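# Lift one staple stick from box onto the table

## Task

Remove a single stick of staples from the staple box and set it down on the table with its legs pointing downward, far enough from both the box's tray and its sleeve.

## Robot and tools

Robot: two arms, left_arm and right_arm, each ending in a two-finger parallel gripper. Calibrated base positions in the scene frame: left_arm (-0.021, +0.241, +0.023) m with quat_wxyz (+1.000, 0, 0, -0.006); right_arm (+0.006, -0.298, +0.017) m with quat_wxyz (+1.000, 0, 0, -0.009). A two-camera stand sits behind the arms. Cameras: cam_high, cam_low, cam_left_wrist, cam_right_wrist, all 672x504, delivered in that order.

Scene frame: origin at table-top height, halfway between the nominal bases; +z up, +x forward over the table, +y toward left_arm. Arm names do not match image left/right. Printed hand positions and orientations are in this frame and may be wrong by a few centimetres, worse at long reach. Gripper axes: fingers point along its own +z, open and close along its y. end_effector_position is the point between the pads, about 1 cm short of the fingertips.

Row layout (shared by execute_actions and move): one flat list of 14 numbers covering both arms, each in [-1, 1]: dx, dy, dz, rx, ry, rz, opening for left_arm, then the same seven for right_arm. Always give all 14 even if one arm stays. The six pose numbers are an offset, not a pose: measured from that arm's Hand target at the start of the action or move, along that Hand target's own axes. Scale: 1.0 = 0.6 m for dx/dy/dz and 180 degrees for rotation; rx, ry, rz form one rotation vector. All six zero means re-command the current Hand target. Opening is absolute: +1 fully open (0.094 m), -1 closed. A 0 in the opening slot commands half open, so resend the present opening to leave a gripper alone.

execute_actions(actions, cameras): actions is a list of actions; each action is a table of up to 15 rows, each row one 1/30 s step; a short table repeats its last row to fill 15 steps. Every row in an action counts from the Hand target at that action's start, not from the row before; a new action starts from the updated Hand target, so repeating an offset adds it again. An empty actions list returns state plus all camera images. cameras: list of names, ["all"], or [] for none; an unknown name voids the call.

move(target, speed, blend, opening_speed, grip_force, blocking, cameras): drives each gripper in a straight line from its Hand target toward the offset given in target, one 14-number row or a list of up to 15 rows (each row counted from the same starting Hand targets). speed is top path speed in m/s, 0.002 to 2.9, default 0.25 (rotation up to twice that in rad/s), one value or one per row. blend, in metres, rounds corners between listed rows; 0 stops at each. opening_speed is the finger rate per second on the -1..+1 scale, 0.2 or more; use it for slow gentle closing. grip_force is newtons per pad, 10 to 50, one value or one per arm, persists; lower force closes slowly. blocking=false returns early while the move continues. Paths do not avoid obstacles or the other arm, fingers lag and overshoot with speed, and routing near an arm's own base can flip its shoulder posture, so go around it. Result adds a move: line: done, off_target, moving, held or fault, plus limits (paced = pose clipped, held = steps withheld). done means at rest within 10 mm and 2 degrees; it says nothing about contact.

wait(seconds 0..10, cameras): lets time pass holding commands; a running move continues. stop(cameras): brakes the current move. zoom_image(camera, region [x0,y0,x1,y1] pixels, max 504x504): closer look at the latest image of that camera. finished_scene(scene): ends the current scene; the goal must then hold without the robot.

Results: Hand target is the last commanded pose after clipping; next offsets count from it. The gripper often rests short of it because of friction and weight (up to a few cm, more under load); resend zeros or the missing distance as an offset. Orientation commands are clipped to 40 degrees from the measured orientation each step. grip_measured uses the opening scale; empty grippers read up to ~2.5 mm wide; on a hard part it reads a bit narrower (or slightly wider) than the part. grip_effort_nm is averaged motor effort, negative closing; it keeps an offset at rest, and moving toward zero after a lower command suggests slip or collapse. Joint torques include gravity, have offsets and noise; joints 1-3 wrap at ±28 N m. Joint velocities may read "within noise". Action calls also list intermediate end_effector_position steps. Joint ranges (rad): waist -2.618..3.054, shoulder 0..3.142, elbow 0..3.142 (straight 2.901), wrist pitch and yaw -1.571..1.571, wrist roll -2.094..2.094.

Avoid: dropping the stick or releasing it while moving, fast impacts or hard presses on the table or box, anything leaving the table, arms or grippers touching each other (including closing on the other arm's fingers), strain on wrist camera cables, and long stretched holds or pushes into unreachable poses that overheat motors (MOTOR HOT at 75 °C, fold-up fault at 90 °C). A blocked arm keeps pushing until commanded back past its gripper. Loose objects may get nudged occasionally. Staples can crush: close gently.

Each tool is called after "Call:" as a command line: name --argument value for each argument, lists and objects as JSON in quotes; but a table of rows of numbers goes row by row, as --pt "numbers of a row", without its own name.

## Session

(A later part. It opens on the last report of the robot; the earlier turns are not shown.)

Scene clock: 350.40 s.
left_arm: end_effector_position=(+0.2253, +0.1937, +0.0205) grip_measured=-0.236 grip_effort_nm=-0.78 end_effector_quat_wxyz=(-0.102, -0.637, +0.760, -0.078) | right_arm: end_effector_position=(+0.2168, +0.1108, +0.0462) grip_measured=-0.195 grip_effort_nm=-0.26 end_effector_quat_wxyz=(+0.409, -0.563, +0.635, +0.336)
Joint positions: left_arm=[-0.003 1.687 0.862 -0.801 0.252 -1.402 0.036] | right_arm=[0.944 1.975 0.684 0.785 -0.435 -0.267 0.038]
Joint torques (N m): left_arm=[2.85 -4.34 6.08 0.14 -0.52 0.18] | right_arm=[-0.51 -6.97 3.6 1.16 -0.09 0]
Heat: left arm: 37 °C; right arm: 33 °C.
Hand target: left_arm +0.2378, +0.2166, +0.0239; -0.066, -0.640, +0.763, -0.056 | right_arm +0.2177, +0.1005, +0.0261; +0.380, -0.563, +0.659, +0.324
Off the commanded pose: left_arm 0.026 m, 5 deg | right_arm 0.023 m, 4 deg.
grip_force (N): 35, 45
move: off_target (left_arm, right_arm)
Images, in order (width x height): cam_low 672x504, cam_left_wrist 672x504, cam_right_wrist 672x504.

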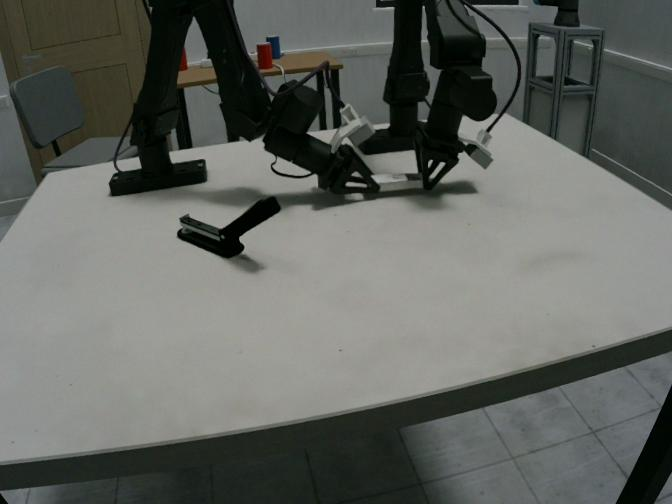

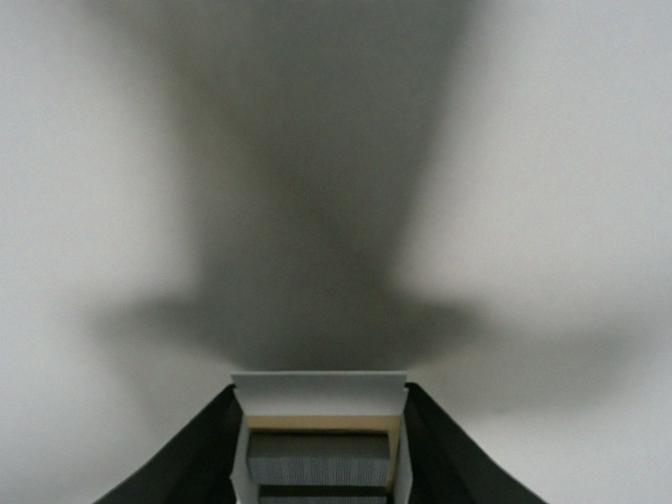

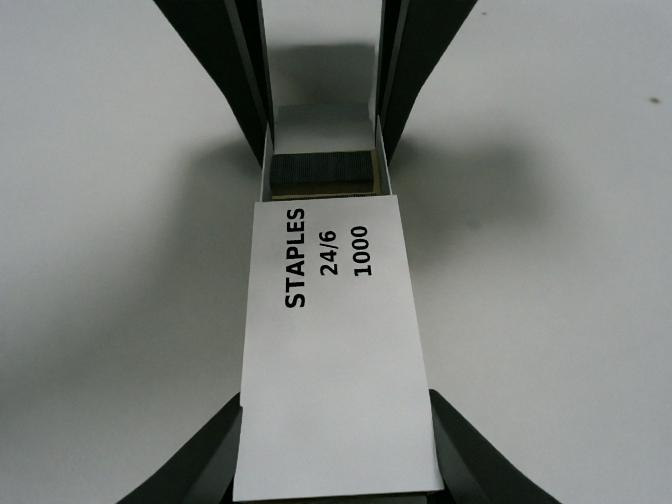

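Call:
move --target '[-0.045,0.0005,-0.004,0,0,0,-0.27,0,0,0,0,0,0,-0.2]' --speed 0.04 --cameras '["cam_right_wrist","cam_left_wrist","cam_low"]'

Call:
zoom_image --camera "cam_low" --region '[350, 120, 450, 220]'

Scene clock: 354.87 s.
left_arm: end_effector_position=(+0.2317, +0.2401, +0.0164) grip_measured=-0.236 grip_effort_nm=-0.77 end_effector_quat_wxyz=(-0.078, -0.644, +0.759, -0.054) | right_arm: end_effector_position=(+0.2175, +0.1092, +0.0433) grip_measured=-0.195 grip_effort_nm=-0.26 end_effector_quat_wxyz=(+0.407, -0.566, +0.637, +0.330)
Joint positions: left_arm=[0.129 1.719 0.892 -0.816 0.177 -1.282 0.036] | right_arm=[0.944 1.975 0.684 0.773 -0.425 -0.276 0.038]
Joint torques (N m): left_arm=[0.58 -4.49 5.68 0.14 -0.02 0.08] | right_arm=[-0.54 -6.89 3.64 1.27 -0.09 -0.01]
Heat: left arm: 37 °C; right arm: 33 °C.
Hand target: left_arm +0.2422, +0.2432, +0.0216; -0.066, -0.640, +0.763, -0.056 | right_arm +0.2177, +0.1005, +0.0261; +0.380, -0.563, +0.659, +0.324
Off the commanded pose: left_arm 0.012 m, 2 deg | right_arm 0.019 m, 4 deg.
grip_force (N): 35, 45
move: off_target (left_arm, right_arm)
Images, in order (width x height): cam_low 672x504, cam_left_wrist 672x504, cam_right_wrist 672x504.

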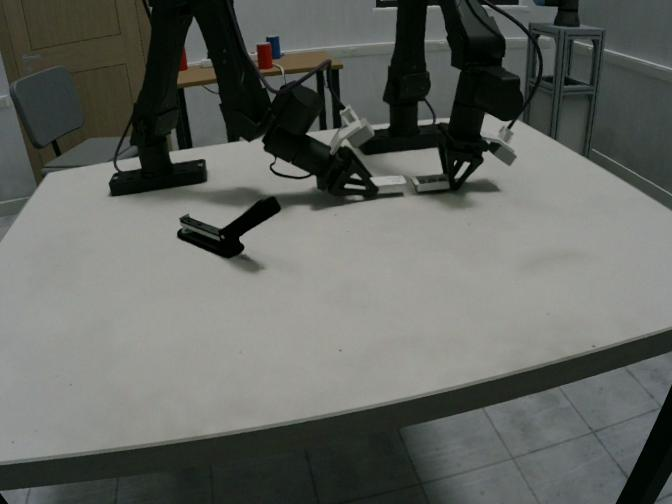

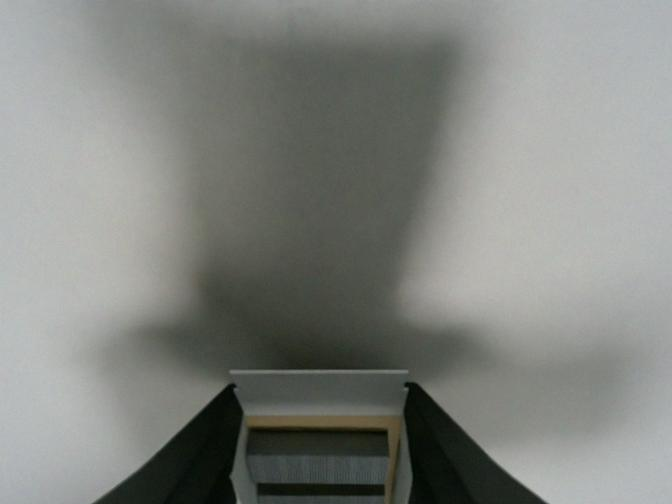

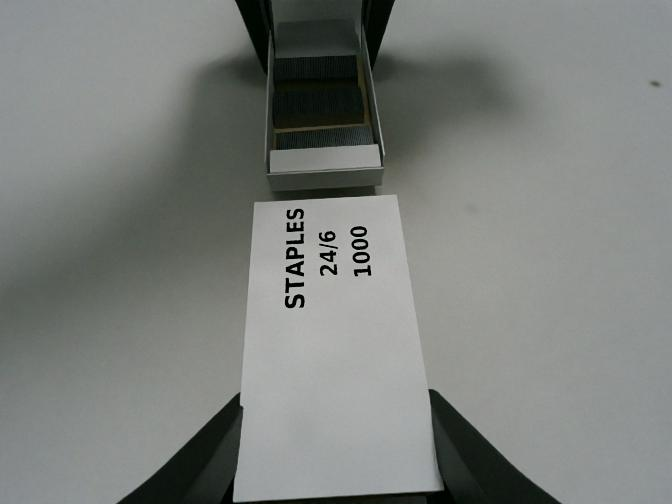

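Scaled by 5.040 from the camera's 672x504 image, which has a finer 960x720 frame.

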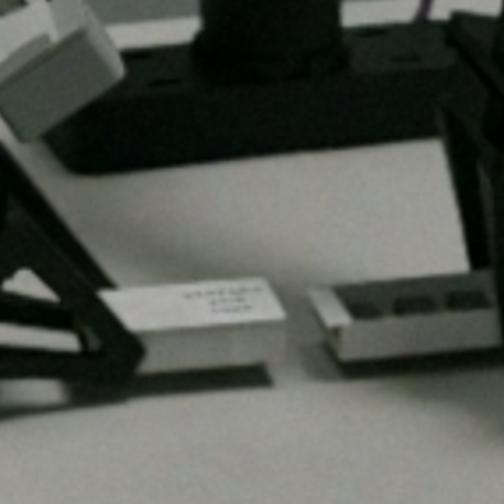

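Call:
zoom_image --camera "cam_right_wrist" --region '[240, 0, 410, 200]'

Call:
zoom_image --camera "cam_left_wrist" --region '[210, 360, 430, 504]'

Scaled by 2.520 from the camera's 672x504 image, which has a finer 960x720 frame.

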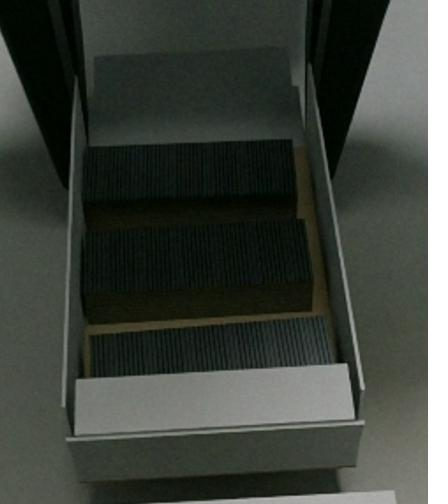

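Scaled by 2.291 from the camera's 672x504 image, which has a finer 960x720 frame.

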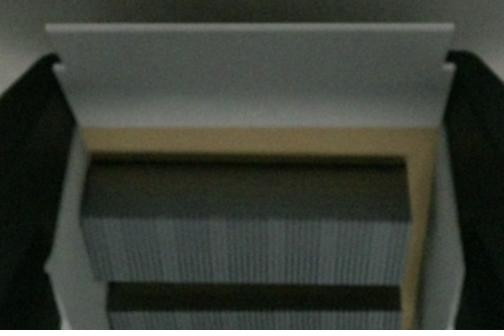

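Call:
move --target '[-0.0023,0,0.0131,0,0,0,-0.27,0.0783,0.0015,-0.1285,0,0,0,-0.2]' --speed 0.1 --cameras '["cam_right_wrist","cam_left_wrist","cam_low"]'

Call:
zoom_image --camera "cam_low" --region '[330, 110, 490, 220]'

Scene clock: 366.33 s.
left_arm: end_effector_position=(+0.2309, +0.2400, +0.0121) grip_measured=-0.236 grip_effort_nm=-0.78 end_effector_quat_wxyz=(-0.084, -0.644, +0.759, -0.051) | right_arm: end_effector_position=(+0.2102, +0.0203, +0.0315) grip_measured=-0.195 grip_effort_nm=-0.25 end_effector_quat_wxyz=(+0.404, -0.562, +0.646, +0.321)
Joint positions: left_arm=[0.129 1.737 0.892 -0.81 0.177 -1.282 0.036] | right_arm=[0.758 1.84 0.392 0.863 -0.562 -0.383 0.038]
Joint torques (N m): left_arm=[0.49 -4.56 4.42 0.41 -0.04 0.07] | right_arm=[-0.47 -7.58 1.8 1.07 -0.3 -0.11]
Heat: left arm: 37 °C; right arm: 32 °C.
Hand target: left_arm +0.2422, +0.2432, +0.0136; -0.066, -0.640, +0.763, -0.056 | right_arm +0.2027, +0.0115, +0.0240; +0.380, -0.563, +0.659, +0.324
Off the commanded pose: left_arm 0.012 m, 2 deg | right_arm 0.014 m, 3 deg.
grip_force (N): 35, 45
move: off_target (left_arm, right_arm)
Images, in order (width x height): cam_low 672x504, cam_left_wrist 672x504, cam_right_wrist 672x504.

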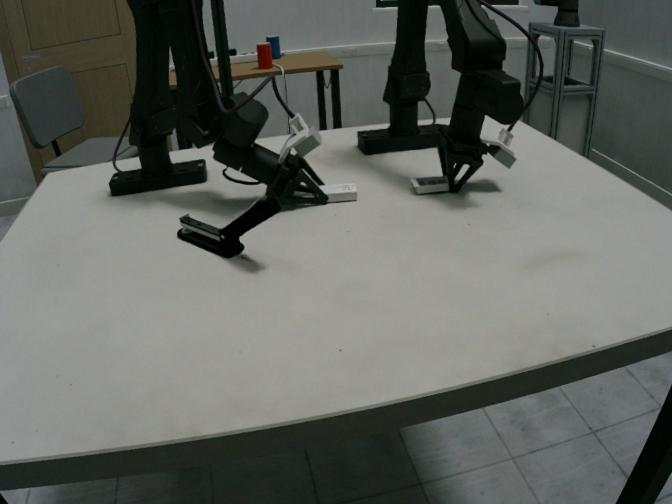

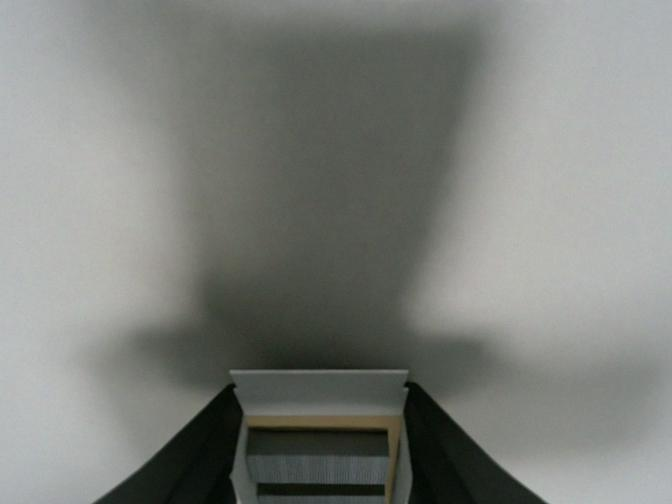

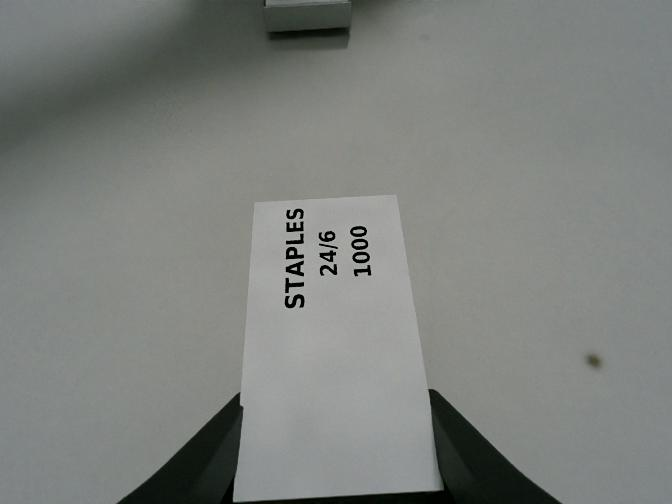

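Scaled by 3.150 from the camera's 672x504 image, which has a finer 960x720 frame.

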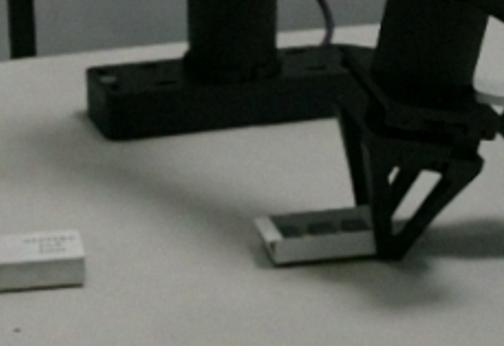

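Call:
move --target '[0,0,0,0,0,0,0.0,0,0,0,0,0,0,0.1]' --opening_speed 0.5 --cameras '["cam_right_wrist","cam_left_wrist","cam_low"]'

Call:
zoom_image --camera "cam_low" --region '[310, 110, 490, 230]'

Scene clock: 370.17 s.
left_arm: end_effector_position=(+0.2309, +0.2400, +0.0121) grip_measured=-0.002 grip_effort_nm=0.11 end_effector_quat_wxyz=(-0.084, -0.644, +0.759, -0.051) | right_arm: end_effector_position=(+0.2068, +0.0212, +0.0319) grip_measured=+0.098 grip_effort_nm=0.13 end_effector_quat_wxyz=(+0.402, -0.566, +0.642, +0.327)
Joint positions: left_arm=[0.129 1.737 0.892 -0.81 0.177 -1.282 0.047] | right_arm=[0.76 1.84 0.391 0.863 -0.577 -0.386 0.052]
Joint torques (N m): left_arm=[0.54 -4.66 4.38 0.39 -0.03 0.1] | right_arm=[-0.46 -7.61 1.96 1.06 -0.14 -0.09]
Heat: left arm: 36 °C; right arm: 32 °C.
Hand target: left_arm +0.2422, +0.2432, +0.0136; -0.066, -0.640, +0.763, -0.056 | right_arm +0.2027, +0.0115, +0.0240; +0.380, -0.563, +0.659, +0.324
Off the commanded pose: left_arm 0.012 m, 2 deg | right_arm 0.013 m, 3 deg.
grip_force (N): 35, 45
move: off_target (left_arm, right_arm)
Images, in order (width x height): cam_low 672x504, cam_left_wrist 672x504, cam_right_wrist 672x504.

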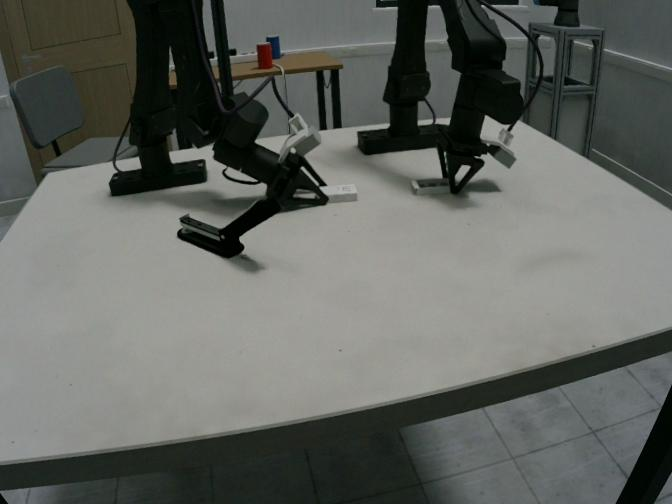

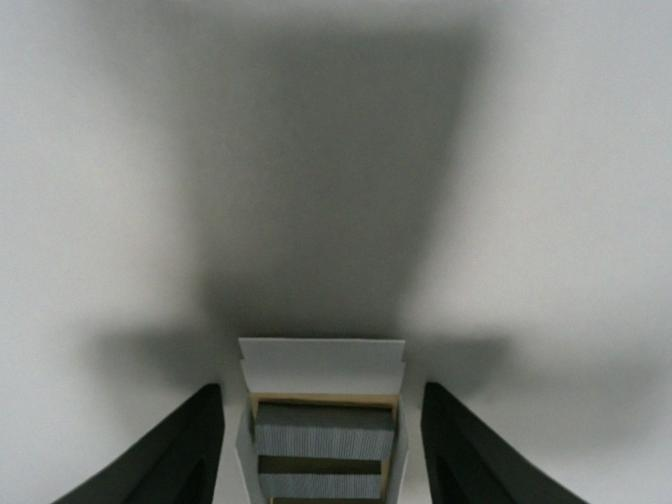

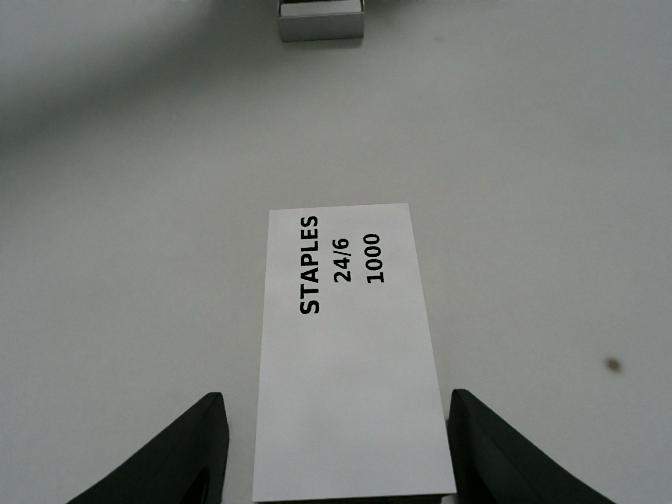

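Scaled by 2.800 from the camera's 672x504 image, which has a finer 960x720 frame.

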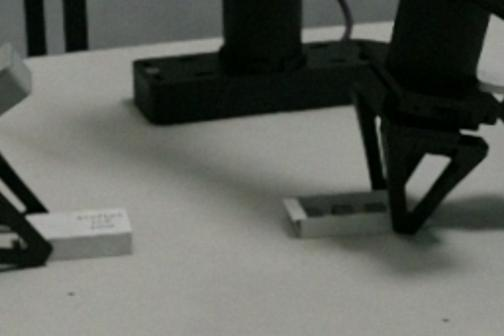

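Call:
move --pt "0 0 0 0 0 0 0.3 0 0 0 0 0 0 0.5" --pt "0.0287 0 -0.164 0 0 0 0.3 0 0 -0.2 0 0 0 0.5" --speed 0.12 --cameras '["cam_right_wrist","cam_left_wrist","cam_low"]'

Call:
zoom_image --camera "cam_left_wrist" --region '[210, 200, 430, 400]'

Scene clock: 377.50 s.
left_arm: end_effector_position=(+0.2353, +0.2406, +0.0980) grip_measured=+0.298 grip_effort_nm=0.11 end_effector_quat_wxyz=(-0.089, -0.644, +0.758, -0.047) | right_arm: end_effector_position=(+0.1864, -0.0956, +0.0691) grip_measured=+0.498 grip_effort_nm=0.13 end_effector_quat_wxyz=(+0.372, -0.555, +0.677, +0.309)
Joint positions: left_arm=[0.129 1.624 1.139 -1.183 0.177 -1.282 0.061] | right_arm=[0.346 1.194 0.262 0.029 -0.826 -0.744 0.07]
Joint torques (N m): left_arm=[0.55 -7.28 6.3 0 -0.06 0.1] | right_arm=[-0.47 -3.14 7.95 0.87 -0.89 -0.16]
Heat: left arm: 36 °C; right arm: 32 °C.
Hand target: left_arm +0.2421, +0.2433, +0.1135; -0.066, -0.640, +0.763, -0.056 | right_arm +0.1864, -0.0911, +0.0841; +0.380, -0.563, +0.659, +0.324
Off the commanded pose: left_arm 0.017 m, 3 deg | right_arm 0.016 m, 3 deg.
grip_force (N): 35, 45
move: off_target (left_arm, right_arm)
Images, in order (width x height): cam_low 672x504, cam_left_wrist 672x504, cam_right_wrist 672x504.

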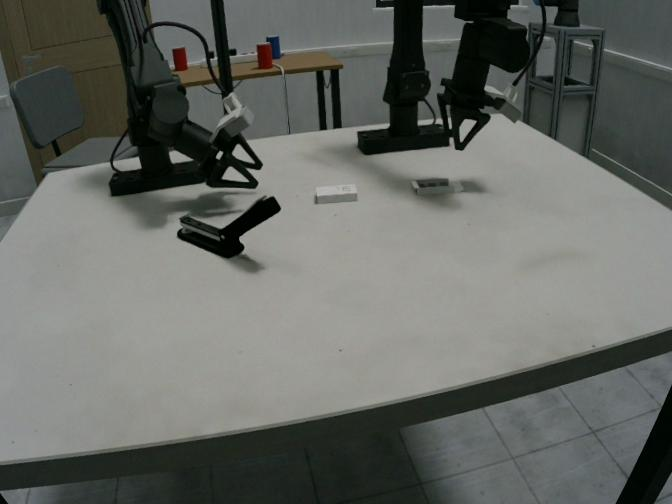

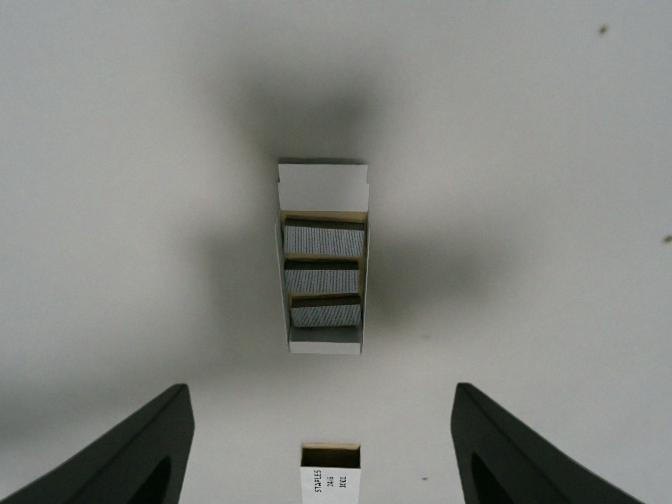

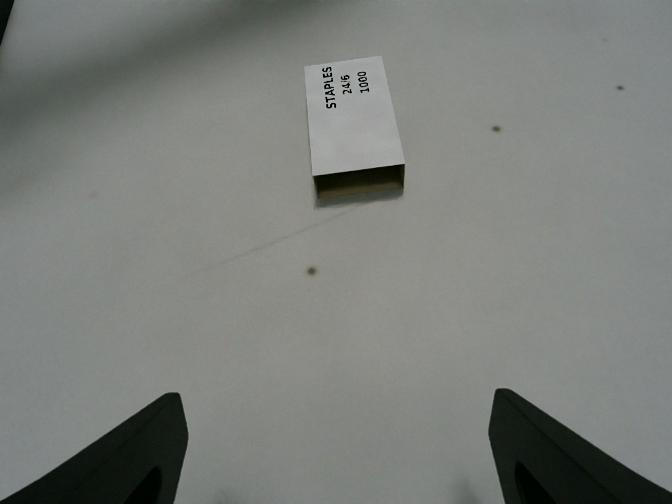

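Scaled by 2.291 from the camera's 672x504 image, which has a finer 960x720 frame.

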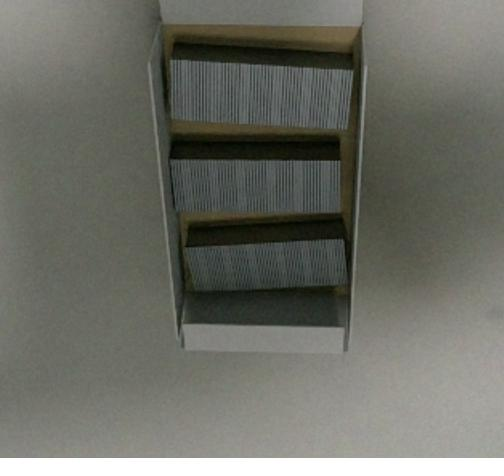

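Call:
move --target '[0.0288,0.0052,-0.0025,-0.044,-0.0428,0.504,0.3,0,0,0,0,0,0,0.5]' --speed 0.3 --cameras '["cam_left_wrist","cam_low"]'

Call:
zoom_image --camera "cam_left_wrist" --region '[190, 250, 450, 450]'

Scene clock: 392.20 s.
left_arm: end_effector_position=(+0.2305, +0.2290, +0.1103) grip_measured=+0.298 grip_effort_nm=0.11 end_effector_quat_wxyz=(-0.028, +0.080, +0.996, -0.005) | right_arm: end_effector_position=(+0.1864, -0.0956, +0.0691) grip_measured=+0.498 grip_effort_nm=0.13 end_effector_quat_wxyz=(+0.372, -0.555, +0.677, +0.309)
Joint positions: left_arm=[-0.035 1.564 1.142 -1.206 0.008 0.114 0.061] | right_arm=[0.346 1.194 0.262 0.029 -0.826 -0.744 0.07]
Joint torques (N m): left_arm=[-0.59 -7.3 3.56 0.48 -0.06 0.14] | right_arm=[-0.49 -3.12 7.97 0.86 -0.89 -0.17]
Heat: left arm: 37 °C; right arm: 33 °C.
Hand target: left_arm +0.2361, +0.2273, +0.1180; +0.000, +0.095, +0.995, +0.000 | right_arm +0.1864, -0.0911, +0.0841; +0.380, -0.563, +0.659, +0.324
Off the commanded pose: left_arm 0.010 m, 4 deg | right_arm 0.016 m, 3 deg.
grip_force (N): 35, 45
move: off_target (left_arm, right_arm)
Images, in order (width x height): cam_low 672x504, cam_left_wrist 672x504.

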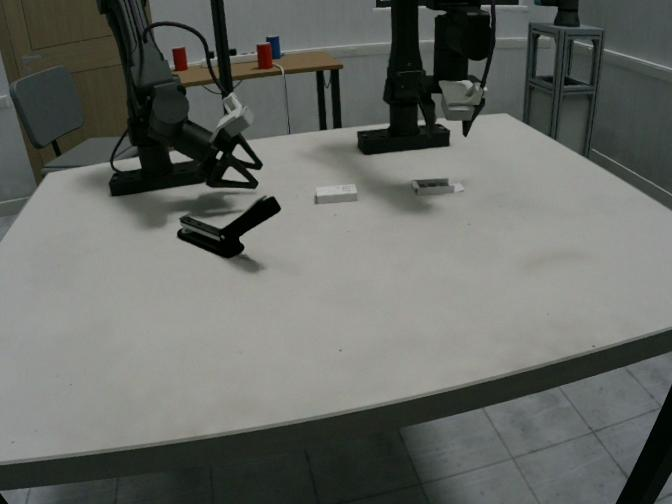

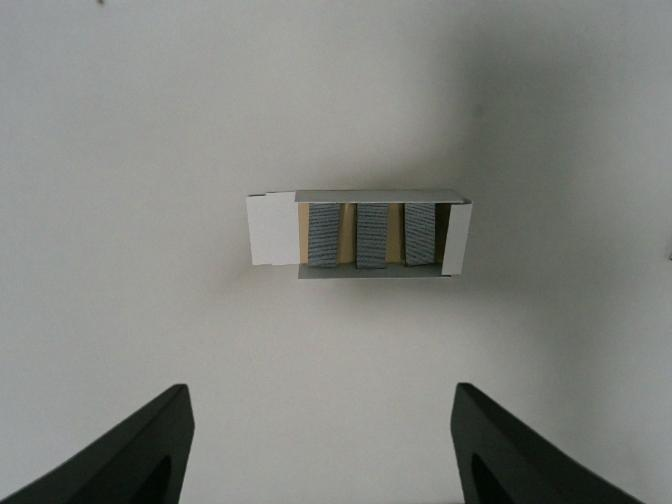

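Scaled by 1.938 from the camera's 672x504 image, which has a finer 960x720 frame.

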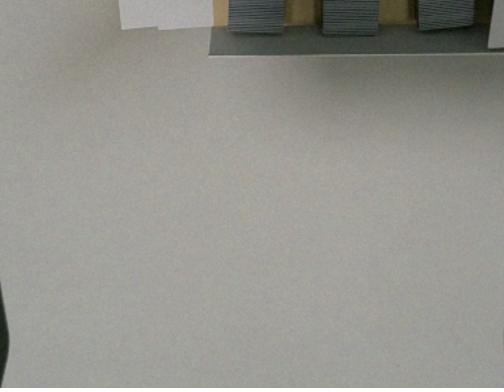

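Call:
move --target '[0,0,0.1083,0,0,0,-0.553,0,0,0,0,0,0,0.5]' --speed 0.12 --cameras '["cam_left_wrist","cam_low"]'

Call:
zoom_image --camera "cam_left_wrist" --region '[200, 220, 480, 460]'

Call:
zoom_image --camera "cam_low" --region '[390, 110, 490, 210]'

Scene clock: 404.87 s.
left_arm: end_effector_position=(+0.2294, +0.2293, +0.0538) grip_measured=-0.551 grip_effort_nm=-0.15 end_effector_quat_wxyz=(-0.014, +0.080, +0.997, -0.004) | right_arm: end_effector_position=(+0.1864, -0.0956, +0.0691) grip_measured=+0.498 grip_effort_nm=0.13 end_effector_quat_wxyz=(+0.372, -0.555, +0.677, +0.309)
Joint positions: left_arm=[-0.035 1.598 0.943 -0.943 0.006 0.114 0.021] | right_arm=[0.346 1.194 0.262 0.029 -0.826 -0.744 0.07]
Joint torques (N m): left_arm=[-0.62 -4.23 3.37 0.62 -0.07 0.13] | right_arm=[-0.46 -3.12 7.98 0.87 -0.88 -0.17]
Heat: left arm: 35 °C; right arm: 33 °C.
Hand target: left_arm +0.2361, +0.2273, +0.0530; +0.000, +0.095, +0.995, +0.000 | right_arm +0.1864, -0.0911, +0.0841; +0.380, -0.563, +0.659, +0.324
Off the commanded pose: left_arm 0.007 m, 2 deg | right_arm 0.016 m, 3 deg.
grip_force (N): 35, 45
move: off_target (right_arm)
Images, in order (width x height): cam_low 672x504, cam_left_wrist 672x504.

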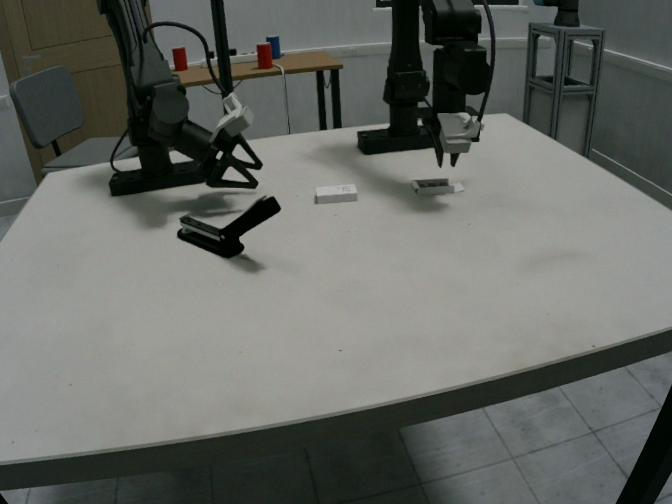

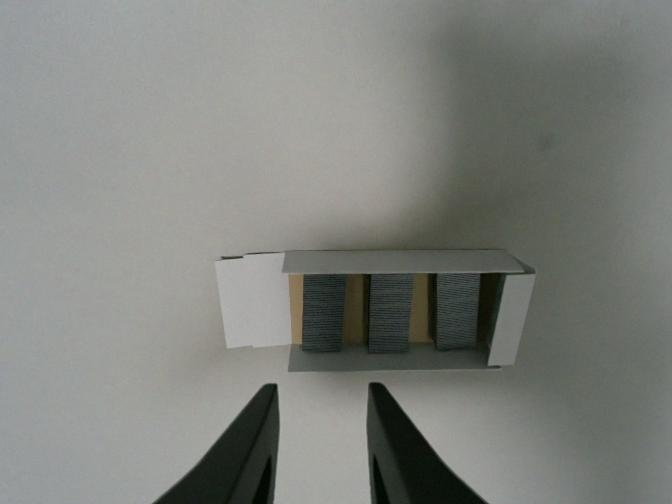

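Scaled by 1.800 from the camera's 672x504 image, which has a finer 960x720 frame.

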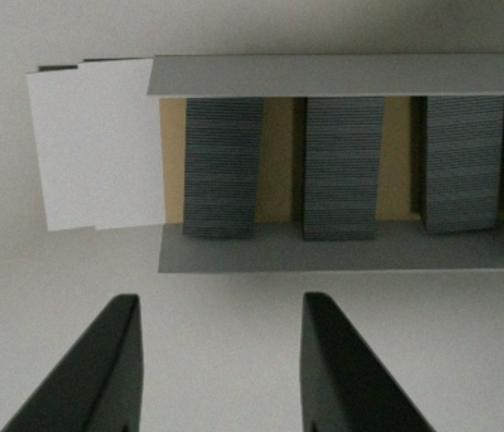

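Scaled by 5.040 from the camera's 672x504 image, which has a finer 960x720 frame.

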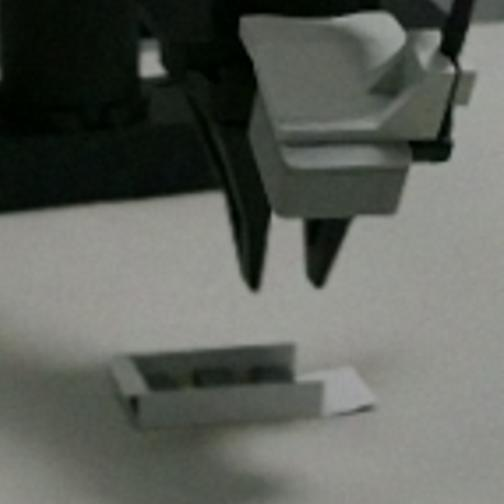

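Call:
move --target '[0,0,0.0367,0,0,0,-0.553,0,0,0,0,0,0,0.5]' --speed 0.08 --cameras '["cam_left_wrist","cam_low"]'

Call:
zoom_image --camera "cam_left_wrist" --region '[200, 260, 480, 500]'

Call:
zoom_image --camera "cam_low" --region '[390, 110, 490, 210]'

Scene clock: 410.70 s.
left_arm: end_effector_position=(+0.2298, +0.2293, +0.0322) grip_measured=-0.551 grip_effort_nm=-0.15 end_effector_quat_wxyz=(-0.013, +0.080, +0.997, -0.004) | right_arm: end_effector_position=(+0.1864, -0.0956, +0.0691) grip_measured=+0.498 grip_effort_nm=0.13 end_effector_quat_wxyz=(+0.372, -0.555, +0.677, +0.309)
Joint positions: left_arm=[-0.035 1.638 0.889 -0.848 0.006 0.114 0.021] | right_arm=[0.346 1.194 0.262 0.029 -0.826 -0.744 0.07]
Joint torques (N m): left_arm=[-0.64 -4.27 3.18 0.58 -0.07 0.12] | right_arm=[-0.47 -3.11 7.99 0.87 -0.89 -0.16]
Heat: left arm: 35 °C; right arm: 33 °C.
Hand target: left_arm +0.2361, +0.2273, +0.0310; +0.000, +0.095, +0.995, +0.000 | right_arm +0.1864, -0.0911, +0.0841; +0.380, -0.563, +0.659, +0.324
Off the commanded pose: left_arm 0.007 m, 2 deg | right_arm 0.016 m, 3 deg.
grip_force (N): 35, 45
move: off_target (right_arm)
Images, in order (width x height): cam_low 672x504, cam_left_wrist 672x504.

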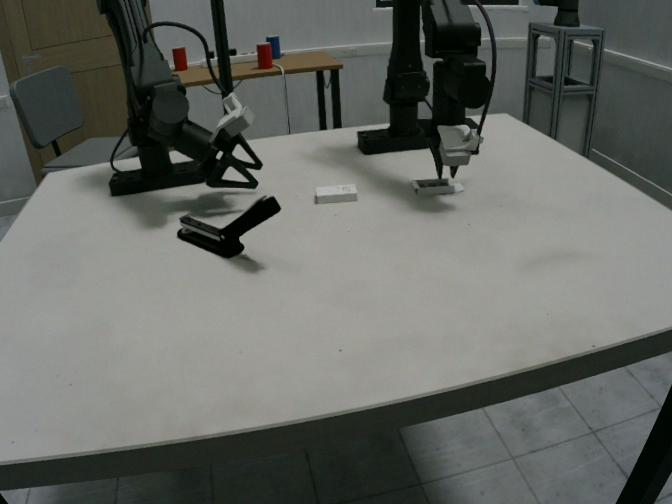

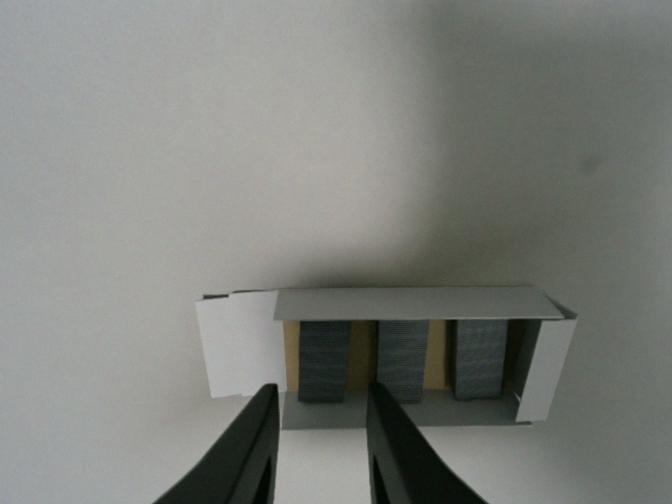

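Scaled by 1.800 from the camera's 672x504 image, which has a finer 960x720 frame.

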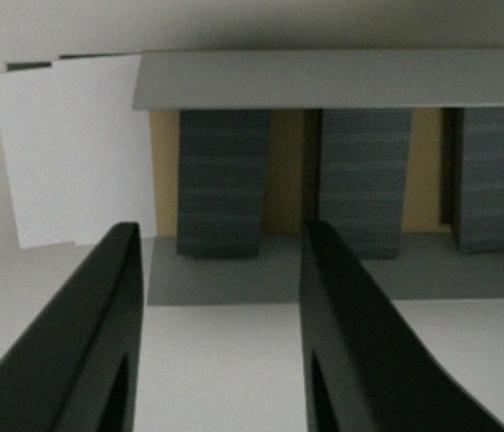

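Scaled by 5.040 from the camera's 672x504 image, which has a finer 960x720 frame.

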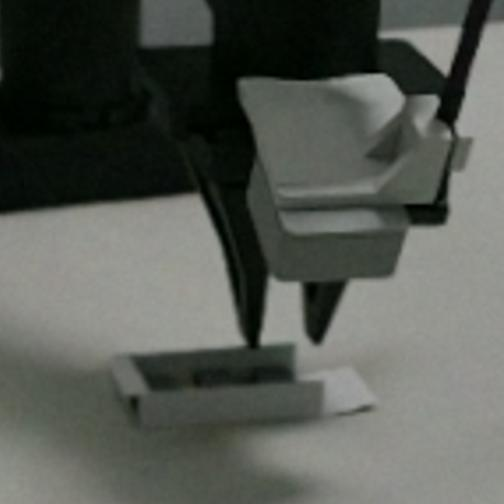

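Call:
move --target '[0,0.0015,0.0285,0,0,0,-0.553,0,0,0,0,0,0,0.5]' --speed 0.04 --cameras '["cam_left_wrist","cam_low"]'

Call:
zoom_image --camera "cam_left_wrist" --region '[200, 264, 480, 504]'

Call:
zoom_image --camera "cam_low" --region '[390, 110, 490, 210]'

Scene clock: 414.83 s.
left_arm: end_effector_position=(+0.2297, +0.2293, +0.0151) grip_measured=-0.551 grip_effort_nm=-0.15 end_effector_quat_wxyz=(-0.014, +0.081, +0.997, -0.004) | right_arm: end_effector_position=(+0.1864, -0.0956, +0.0691) grip_measured=+0.498 grip_effort_nm=0.13 end_effector_quat_wxyz=(+0.372, -0.555, +0.677, +0.309)
Joint positions: left_arm=[-0.035 1.676 0.852 -0.775 0.006 0.117 0.021] | right_arm=[0.346 1.194 0.262 0.029 -0.826 -0.744 0.07]
Joint torques (N m): left_arm=[-0.23 -4.36 2.89 0.6 -0.08 0.12] | right_arm=[-0.47 -3.12 7.98 0.87 -0.89 -0.17]
Heat: left arm: 35 °C; right arm: 34 °C.
Hand target: left_arm +0.2363, +0.2282, +0.0139; +0.000, +0.095, +0.995, +0.000 | right_arm +0.1864, -0.0911, +0.0841; +0.380, -0.563, +0.659, +0.324
Off the commanded pose: left_arm 0.007 m, 2 deg | right_arm 0.016 m, 3 deg.
grip_force (N): 35, 45
move: off_target (right_arm)
Images, in order (width x height): cam_low 672x504, cam_left_wrist 672x504.

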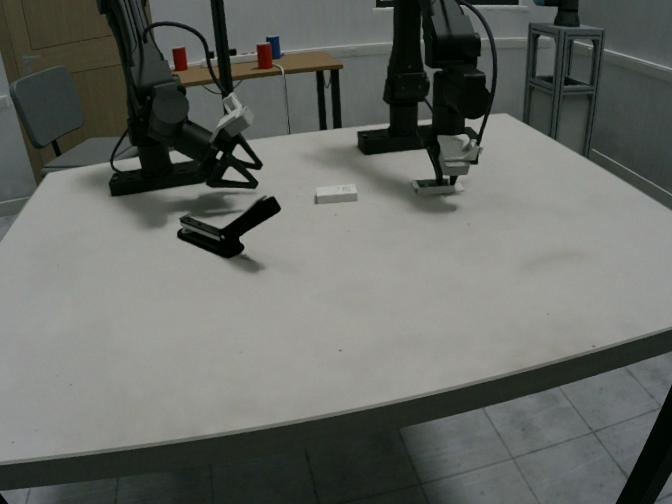

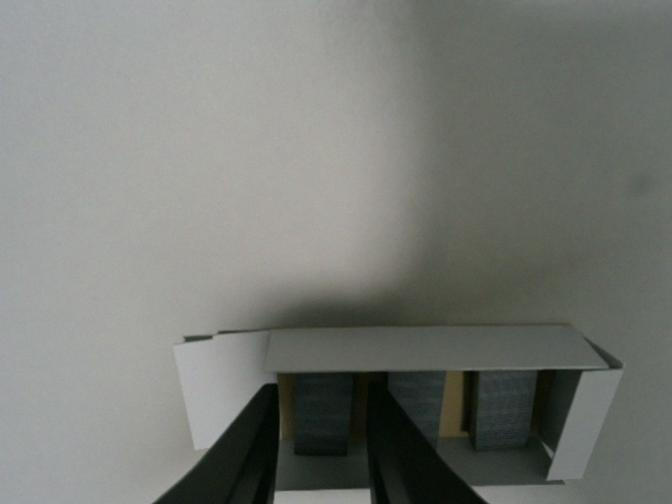

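Scaled by 1.800 from the camera's 672x504 image, which has a finer 960x720 frame.

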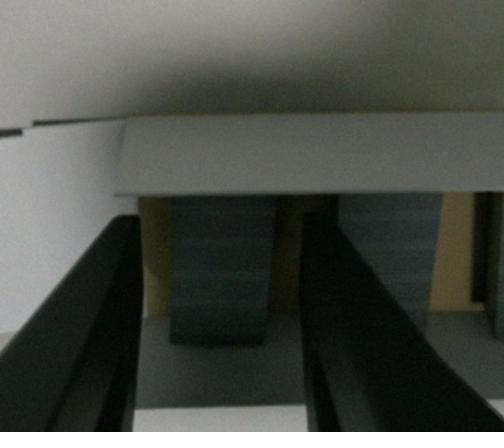

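Scaled by 5.040 from the camera's 672x504 image, which has a finer 960x720 frame.

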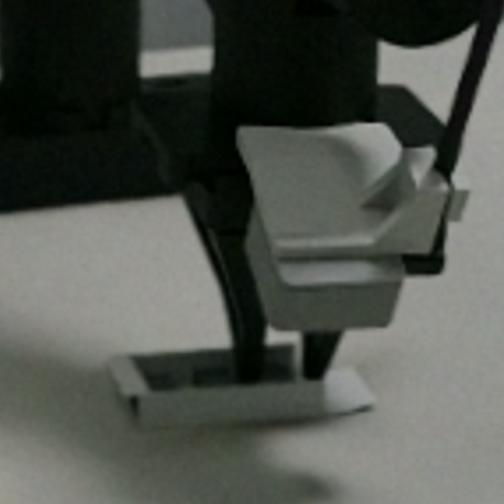

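Call:
move --target '[0,0,0,0,0,0,-0.8,0,0,0,0,0,0,0.5]' --opening_speed 0.3 --grip_force '[20,45]' --cameras '["cam_left_wrist"]'

Call:
zoom_image --camera "cam_left_wrist" --region '[200, 264, 480, 504]'

Scene clock: 419.03 s.
left_arm: end_effector_position=(+0.2301, +0.2293, +0.0151) grip_measured=-0.731 grip_effort_nm=-0.50 end_effector_quat_wxyz=(-0.013, +0.081, +0.997, -0.004) | right_arm: end_effector_position=(+0.1864, -0.0956, +0.0691) grip_measured=+0.498 grip_effort_nm=0.13 end_effector_quat_wxyz=(+0.372, -0.555, +0.677, +0.309)
Joint positions: left_arm=[-0.035 1.676 0.852 -0.773 0.006 0.117 0.013] | right_arm=[0.346 1.194 0.262 0.029 -0.826 -0.744 0.07]
Joint torques (N m): left_arm=[-0.38 -4.31 3.08 0.62 -0.07 0.12] | right_arm=[-0.47 -3.11 7.98 0.87 -0.89 -0.16]
Heat: left arm: 35 °C; right arm: 34 °C.
Hand target: left_arm +0.2363, +0.2282, +0.0139; +0.000, +0.095, +0.995, +0.000 | right_arm +0.1864, -0.0911, +0.0841; +0.380, -0.563, +0.659, +0.324
Off the commanded pose: left_arm 0.006 m, 2 deg | right_arm 0.016 m, 3 deg.
grip_force (N): 20, 45
move: off_target (right_arm)
Images, in order (width x height): cam_left_wrist 672x504.

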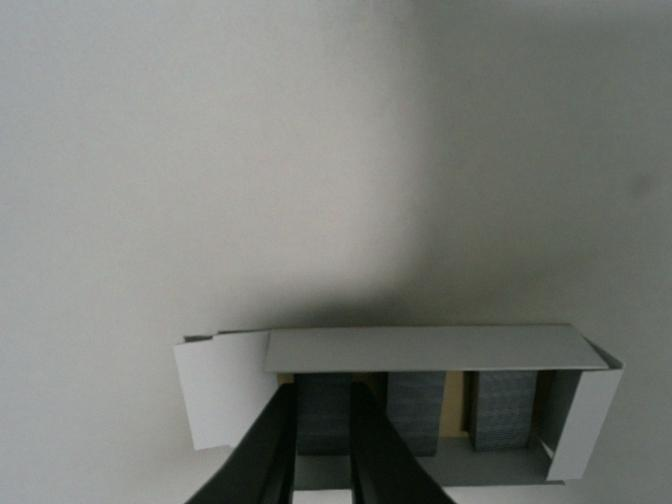

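Scaled by 1.800 from the camera's 672x504 image, which has a finer 960x720 frame.

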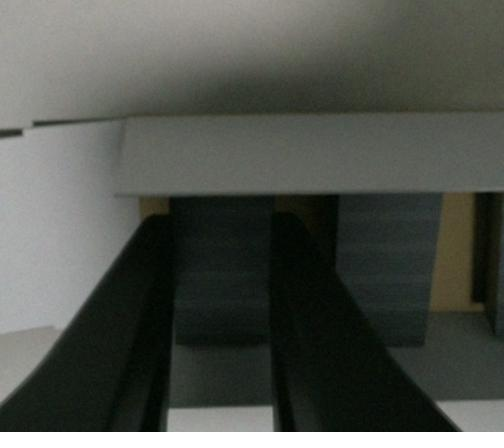

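Call:
move --target '[0,0,-0.117,0,0,0,-0.8,0,0,0,0,0,0,0.5]' --speed 0.08 --cameras '["cam_left_wrist","cam_low"]'

Call:
zoom_image --camera "cam_left_wrist" --region '[200, 200, 480, 504]'

Call:
zoom_image --camera "cam_low" --region '[390, 110, 490, 210]'

Scene clock: 424.03 s.
left_arm: end_effector_position=(+0.2261, +0.2295, +0.0681) grip_measured=-0.731 grip_effort_nm=-0.50 end_effector_quat_wxyz=(-0.026, +0.081, +0.996, -0.004) | right_arm: end_effector_position=(+0.1864, -0.0956, +0.0691) grip_measured=+0.498 grip_effort_nm=0.13 end_effector_quat_wxyz=(+0.372, -0.555, +0.677, +0.309)
Joint positions: left_arm=[-0.035 1.587 0.992 -1.028 0.006 0.117 0.013] | right_arm=[0.346 1.194 0.262 0.029 -0.826 -0.744 0.07]
Joint torques (N m): left_arm=[-0.23 -6.86 6.27 0.11 -0.08 0.1] | right_arm=[-0.46 -3.11 7.98 0.86 -0.88 -0.17]
Heat: left arm: 35 °C; right arm: 34 °C.
Hand target: left_arm +0.2363, +0.2282, +0.0841; +0.000, +0.095, +0.995, +0.000 | right_arm +0.1864, -0.0911, +0.0841; +0.380, -0.563, +0.659, +0.324
Off the commanded pose: left_arm 0.019 m, 3 deg | right_arm 0.016 m, 3 deg.
grip_force (N): 20, 45
move: off_target (left_arm, right_arm)
Images, in order (width x height): cam_low 672x504, cam_left_wrist 672x504.

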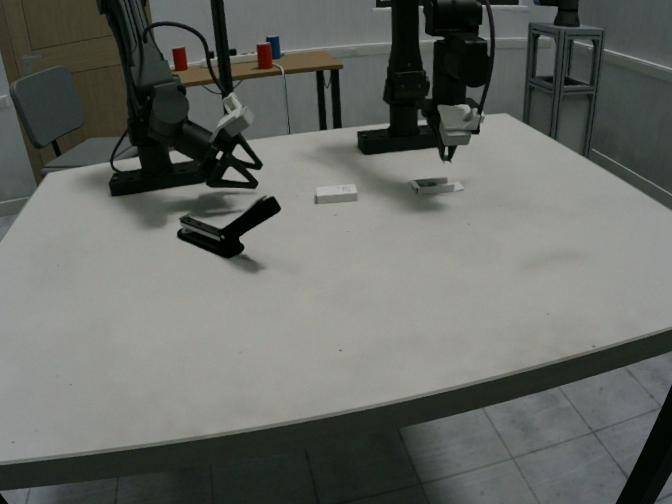

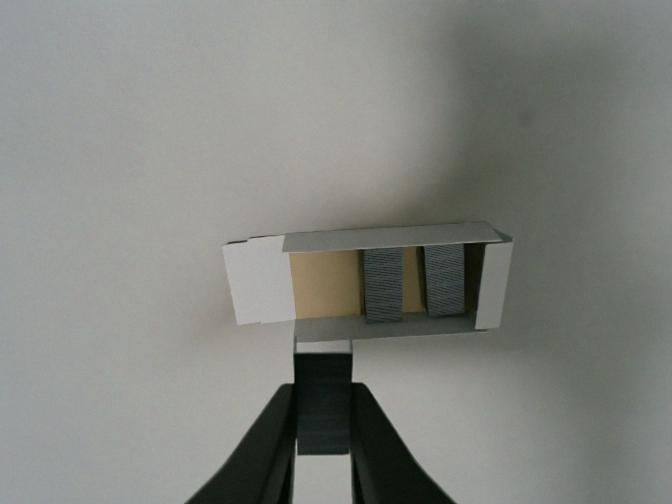

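Scaled by 1.658 from the camera's 672x504 image, which has a finer 960x720 frame.

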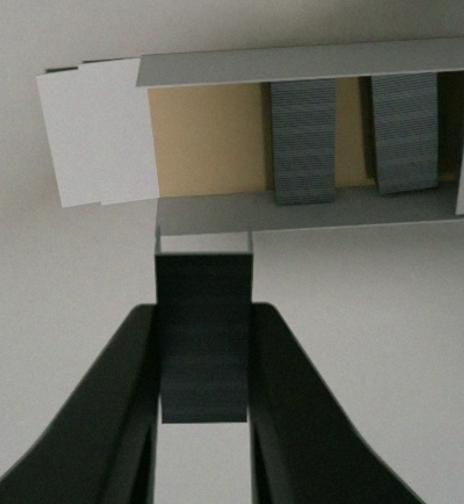

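Scaled by 5.040 from the camera's 672x504 image, which has a finer 960x720 frame.

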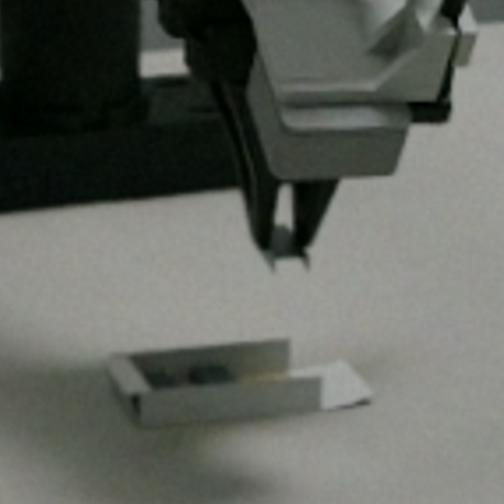

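Call:
move --target '[-0.2228,0.0768,-0.033,0,0,0,-0.8,0,0,0,0,0,0,0.5]' --speed 0.15 --cameras '["cam_low"]'

Scene clock: 428.57 s.
left_arm: end_effector_position=(+0.3702, +0.2435, +0.0968) grip_measured=-0.731 grip_effort_nm=-0.50 end_effector_quat_wxyz=(-0.007, +0.090, +0.996, -0.003) | right_arm: end_effector_position=(+0.1864, -0.0956, +0.0691) grip_measured=+0.498 grip_effort_nm=0.13 end_effector_quat_wxyz=(+0.372, -0.555, +0.677, +0.309)
Joint positions: left_arm=[0.017 2.061 1.711 -1.235 0.005 0.186 0.013] | right_arm=[0.346 1.194 0.262 0.029 -0.826 -0.744 0.07]
Joint torques (N m): left_arm=[0.68 -7.75 6.84 0.11 -0.09 0.11] | right_arm=[-0.46 -3.11 7.97 0.87 -0.89 -0.16]
Heat: left arm: 35 °C; right arm: 34 °C.
Hand target: left_arm +0.3763, +0.2480, +0.1039; +0.000, +0.095, +0.995, +0.000 | right_arm +0.1864, -0.0911, +0.0841; +0.380, -0.563, +0.659, +0.324
Off the commanded pose: left_arm 0.010 m, 1 deg | right_arm 0.016 m, 3 deg.
grip_force (N): 20, 45
move: off_target (right_arm)
Images, in order (width x height): cam_low 672x504.

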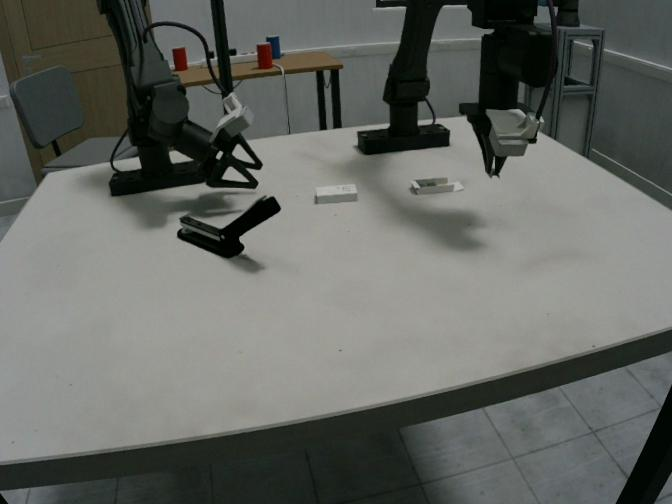

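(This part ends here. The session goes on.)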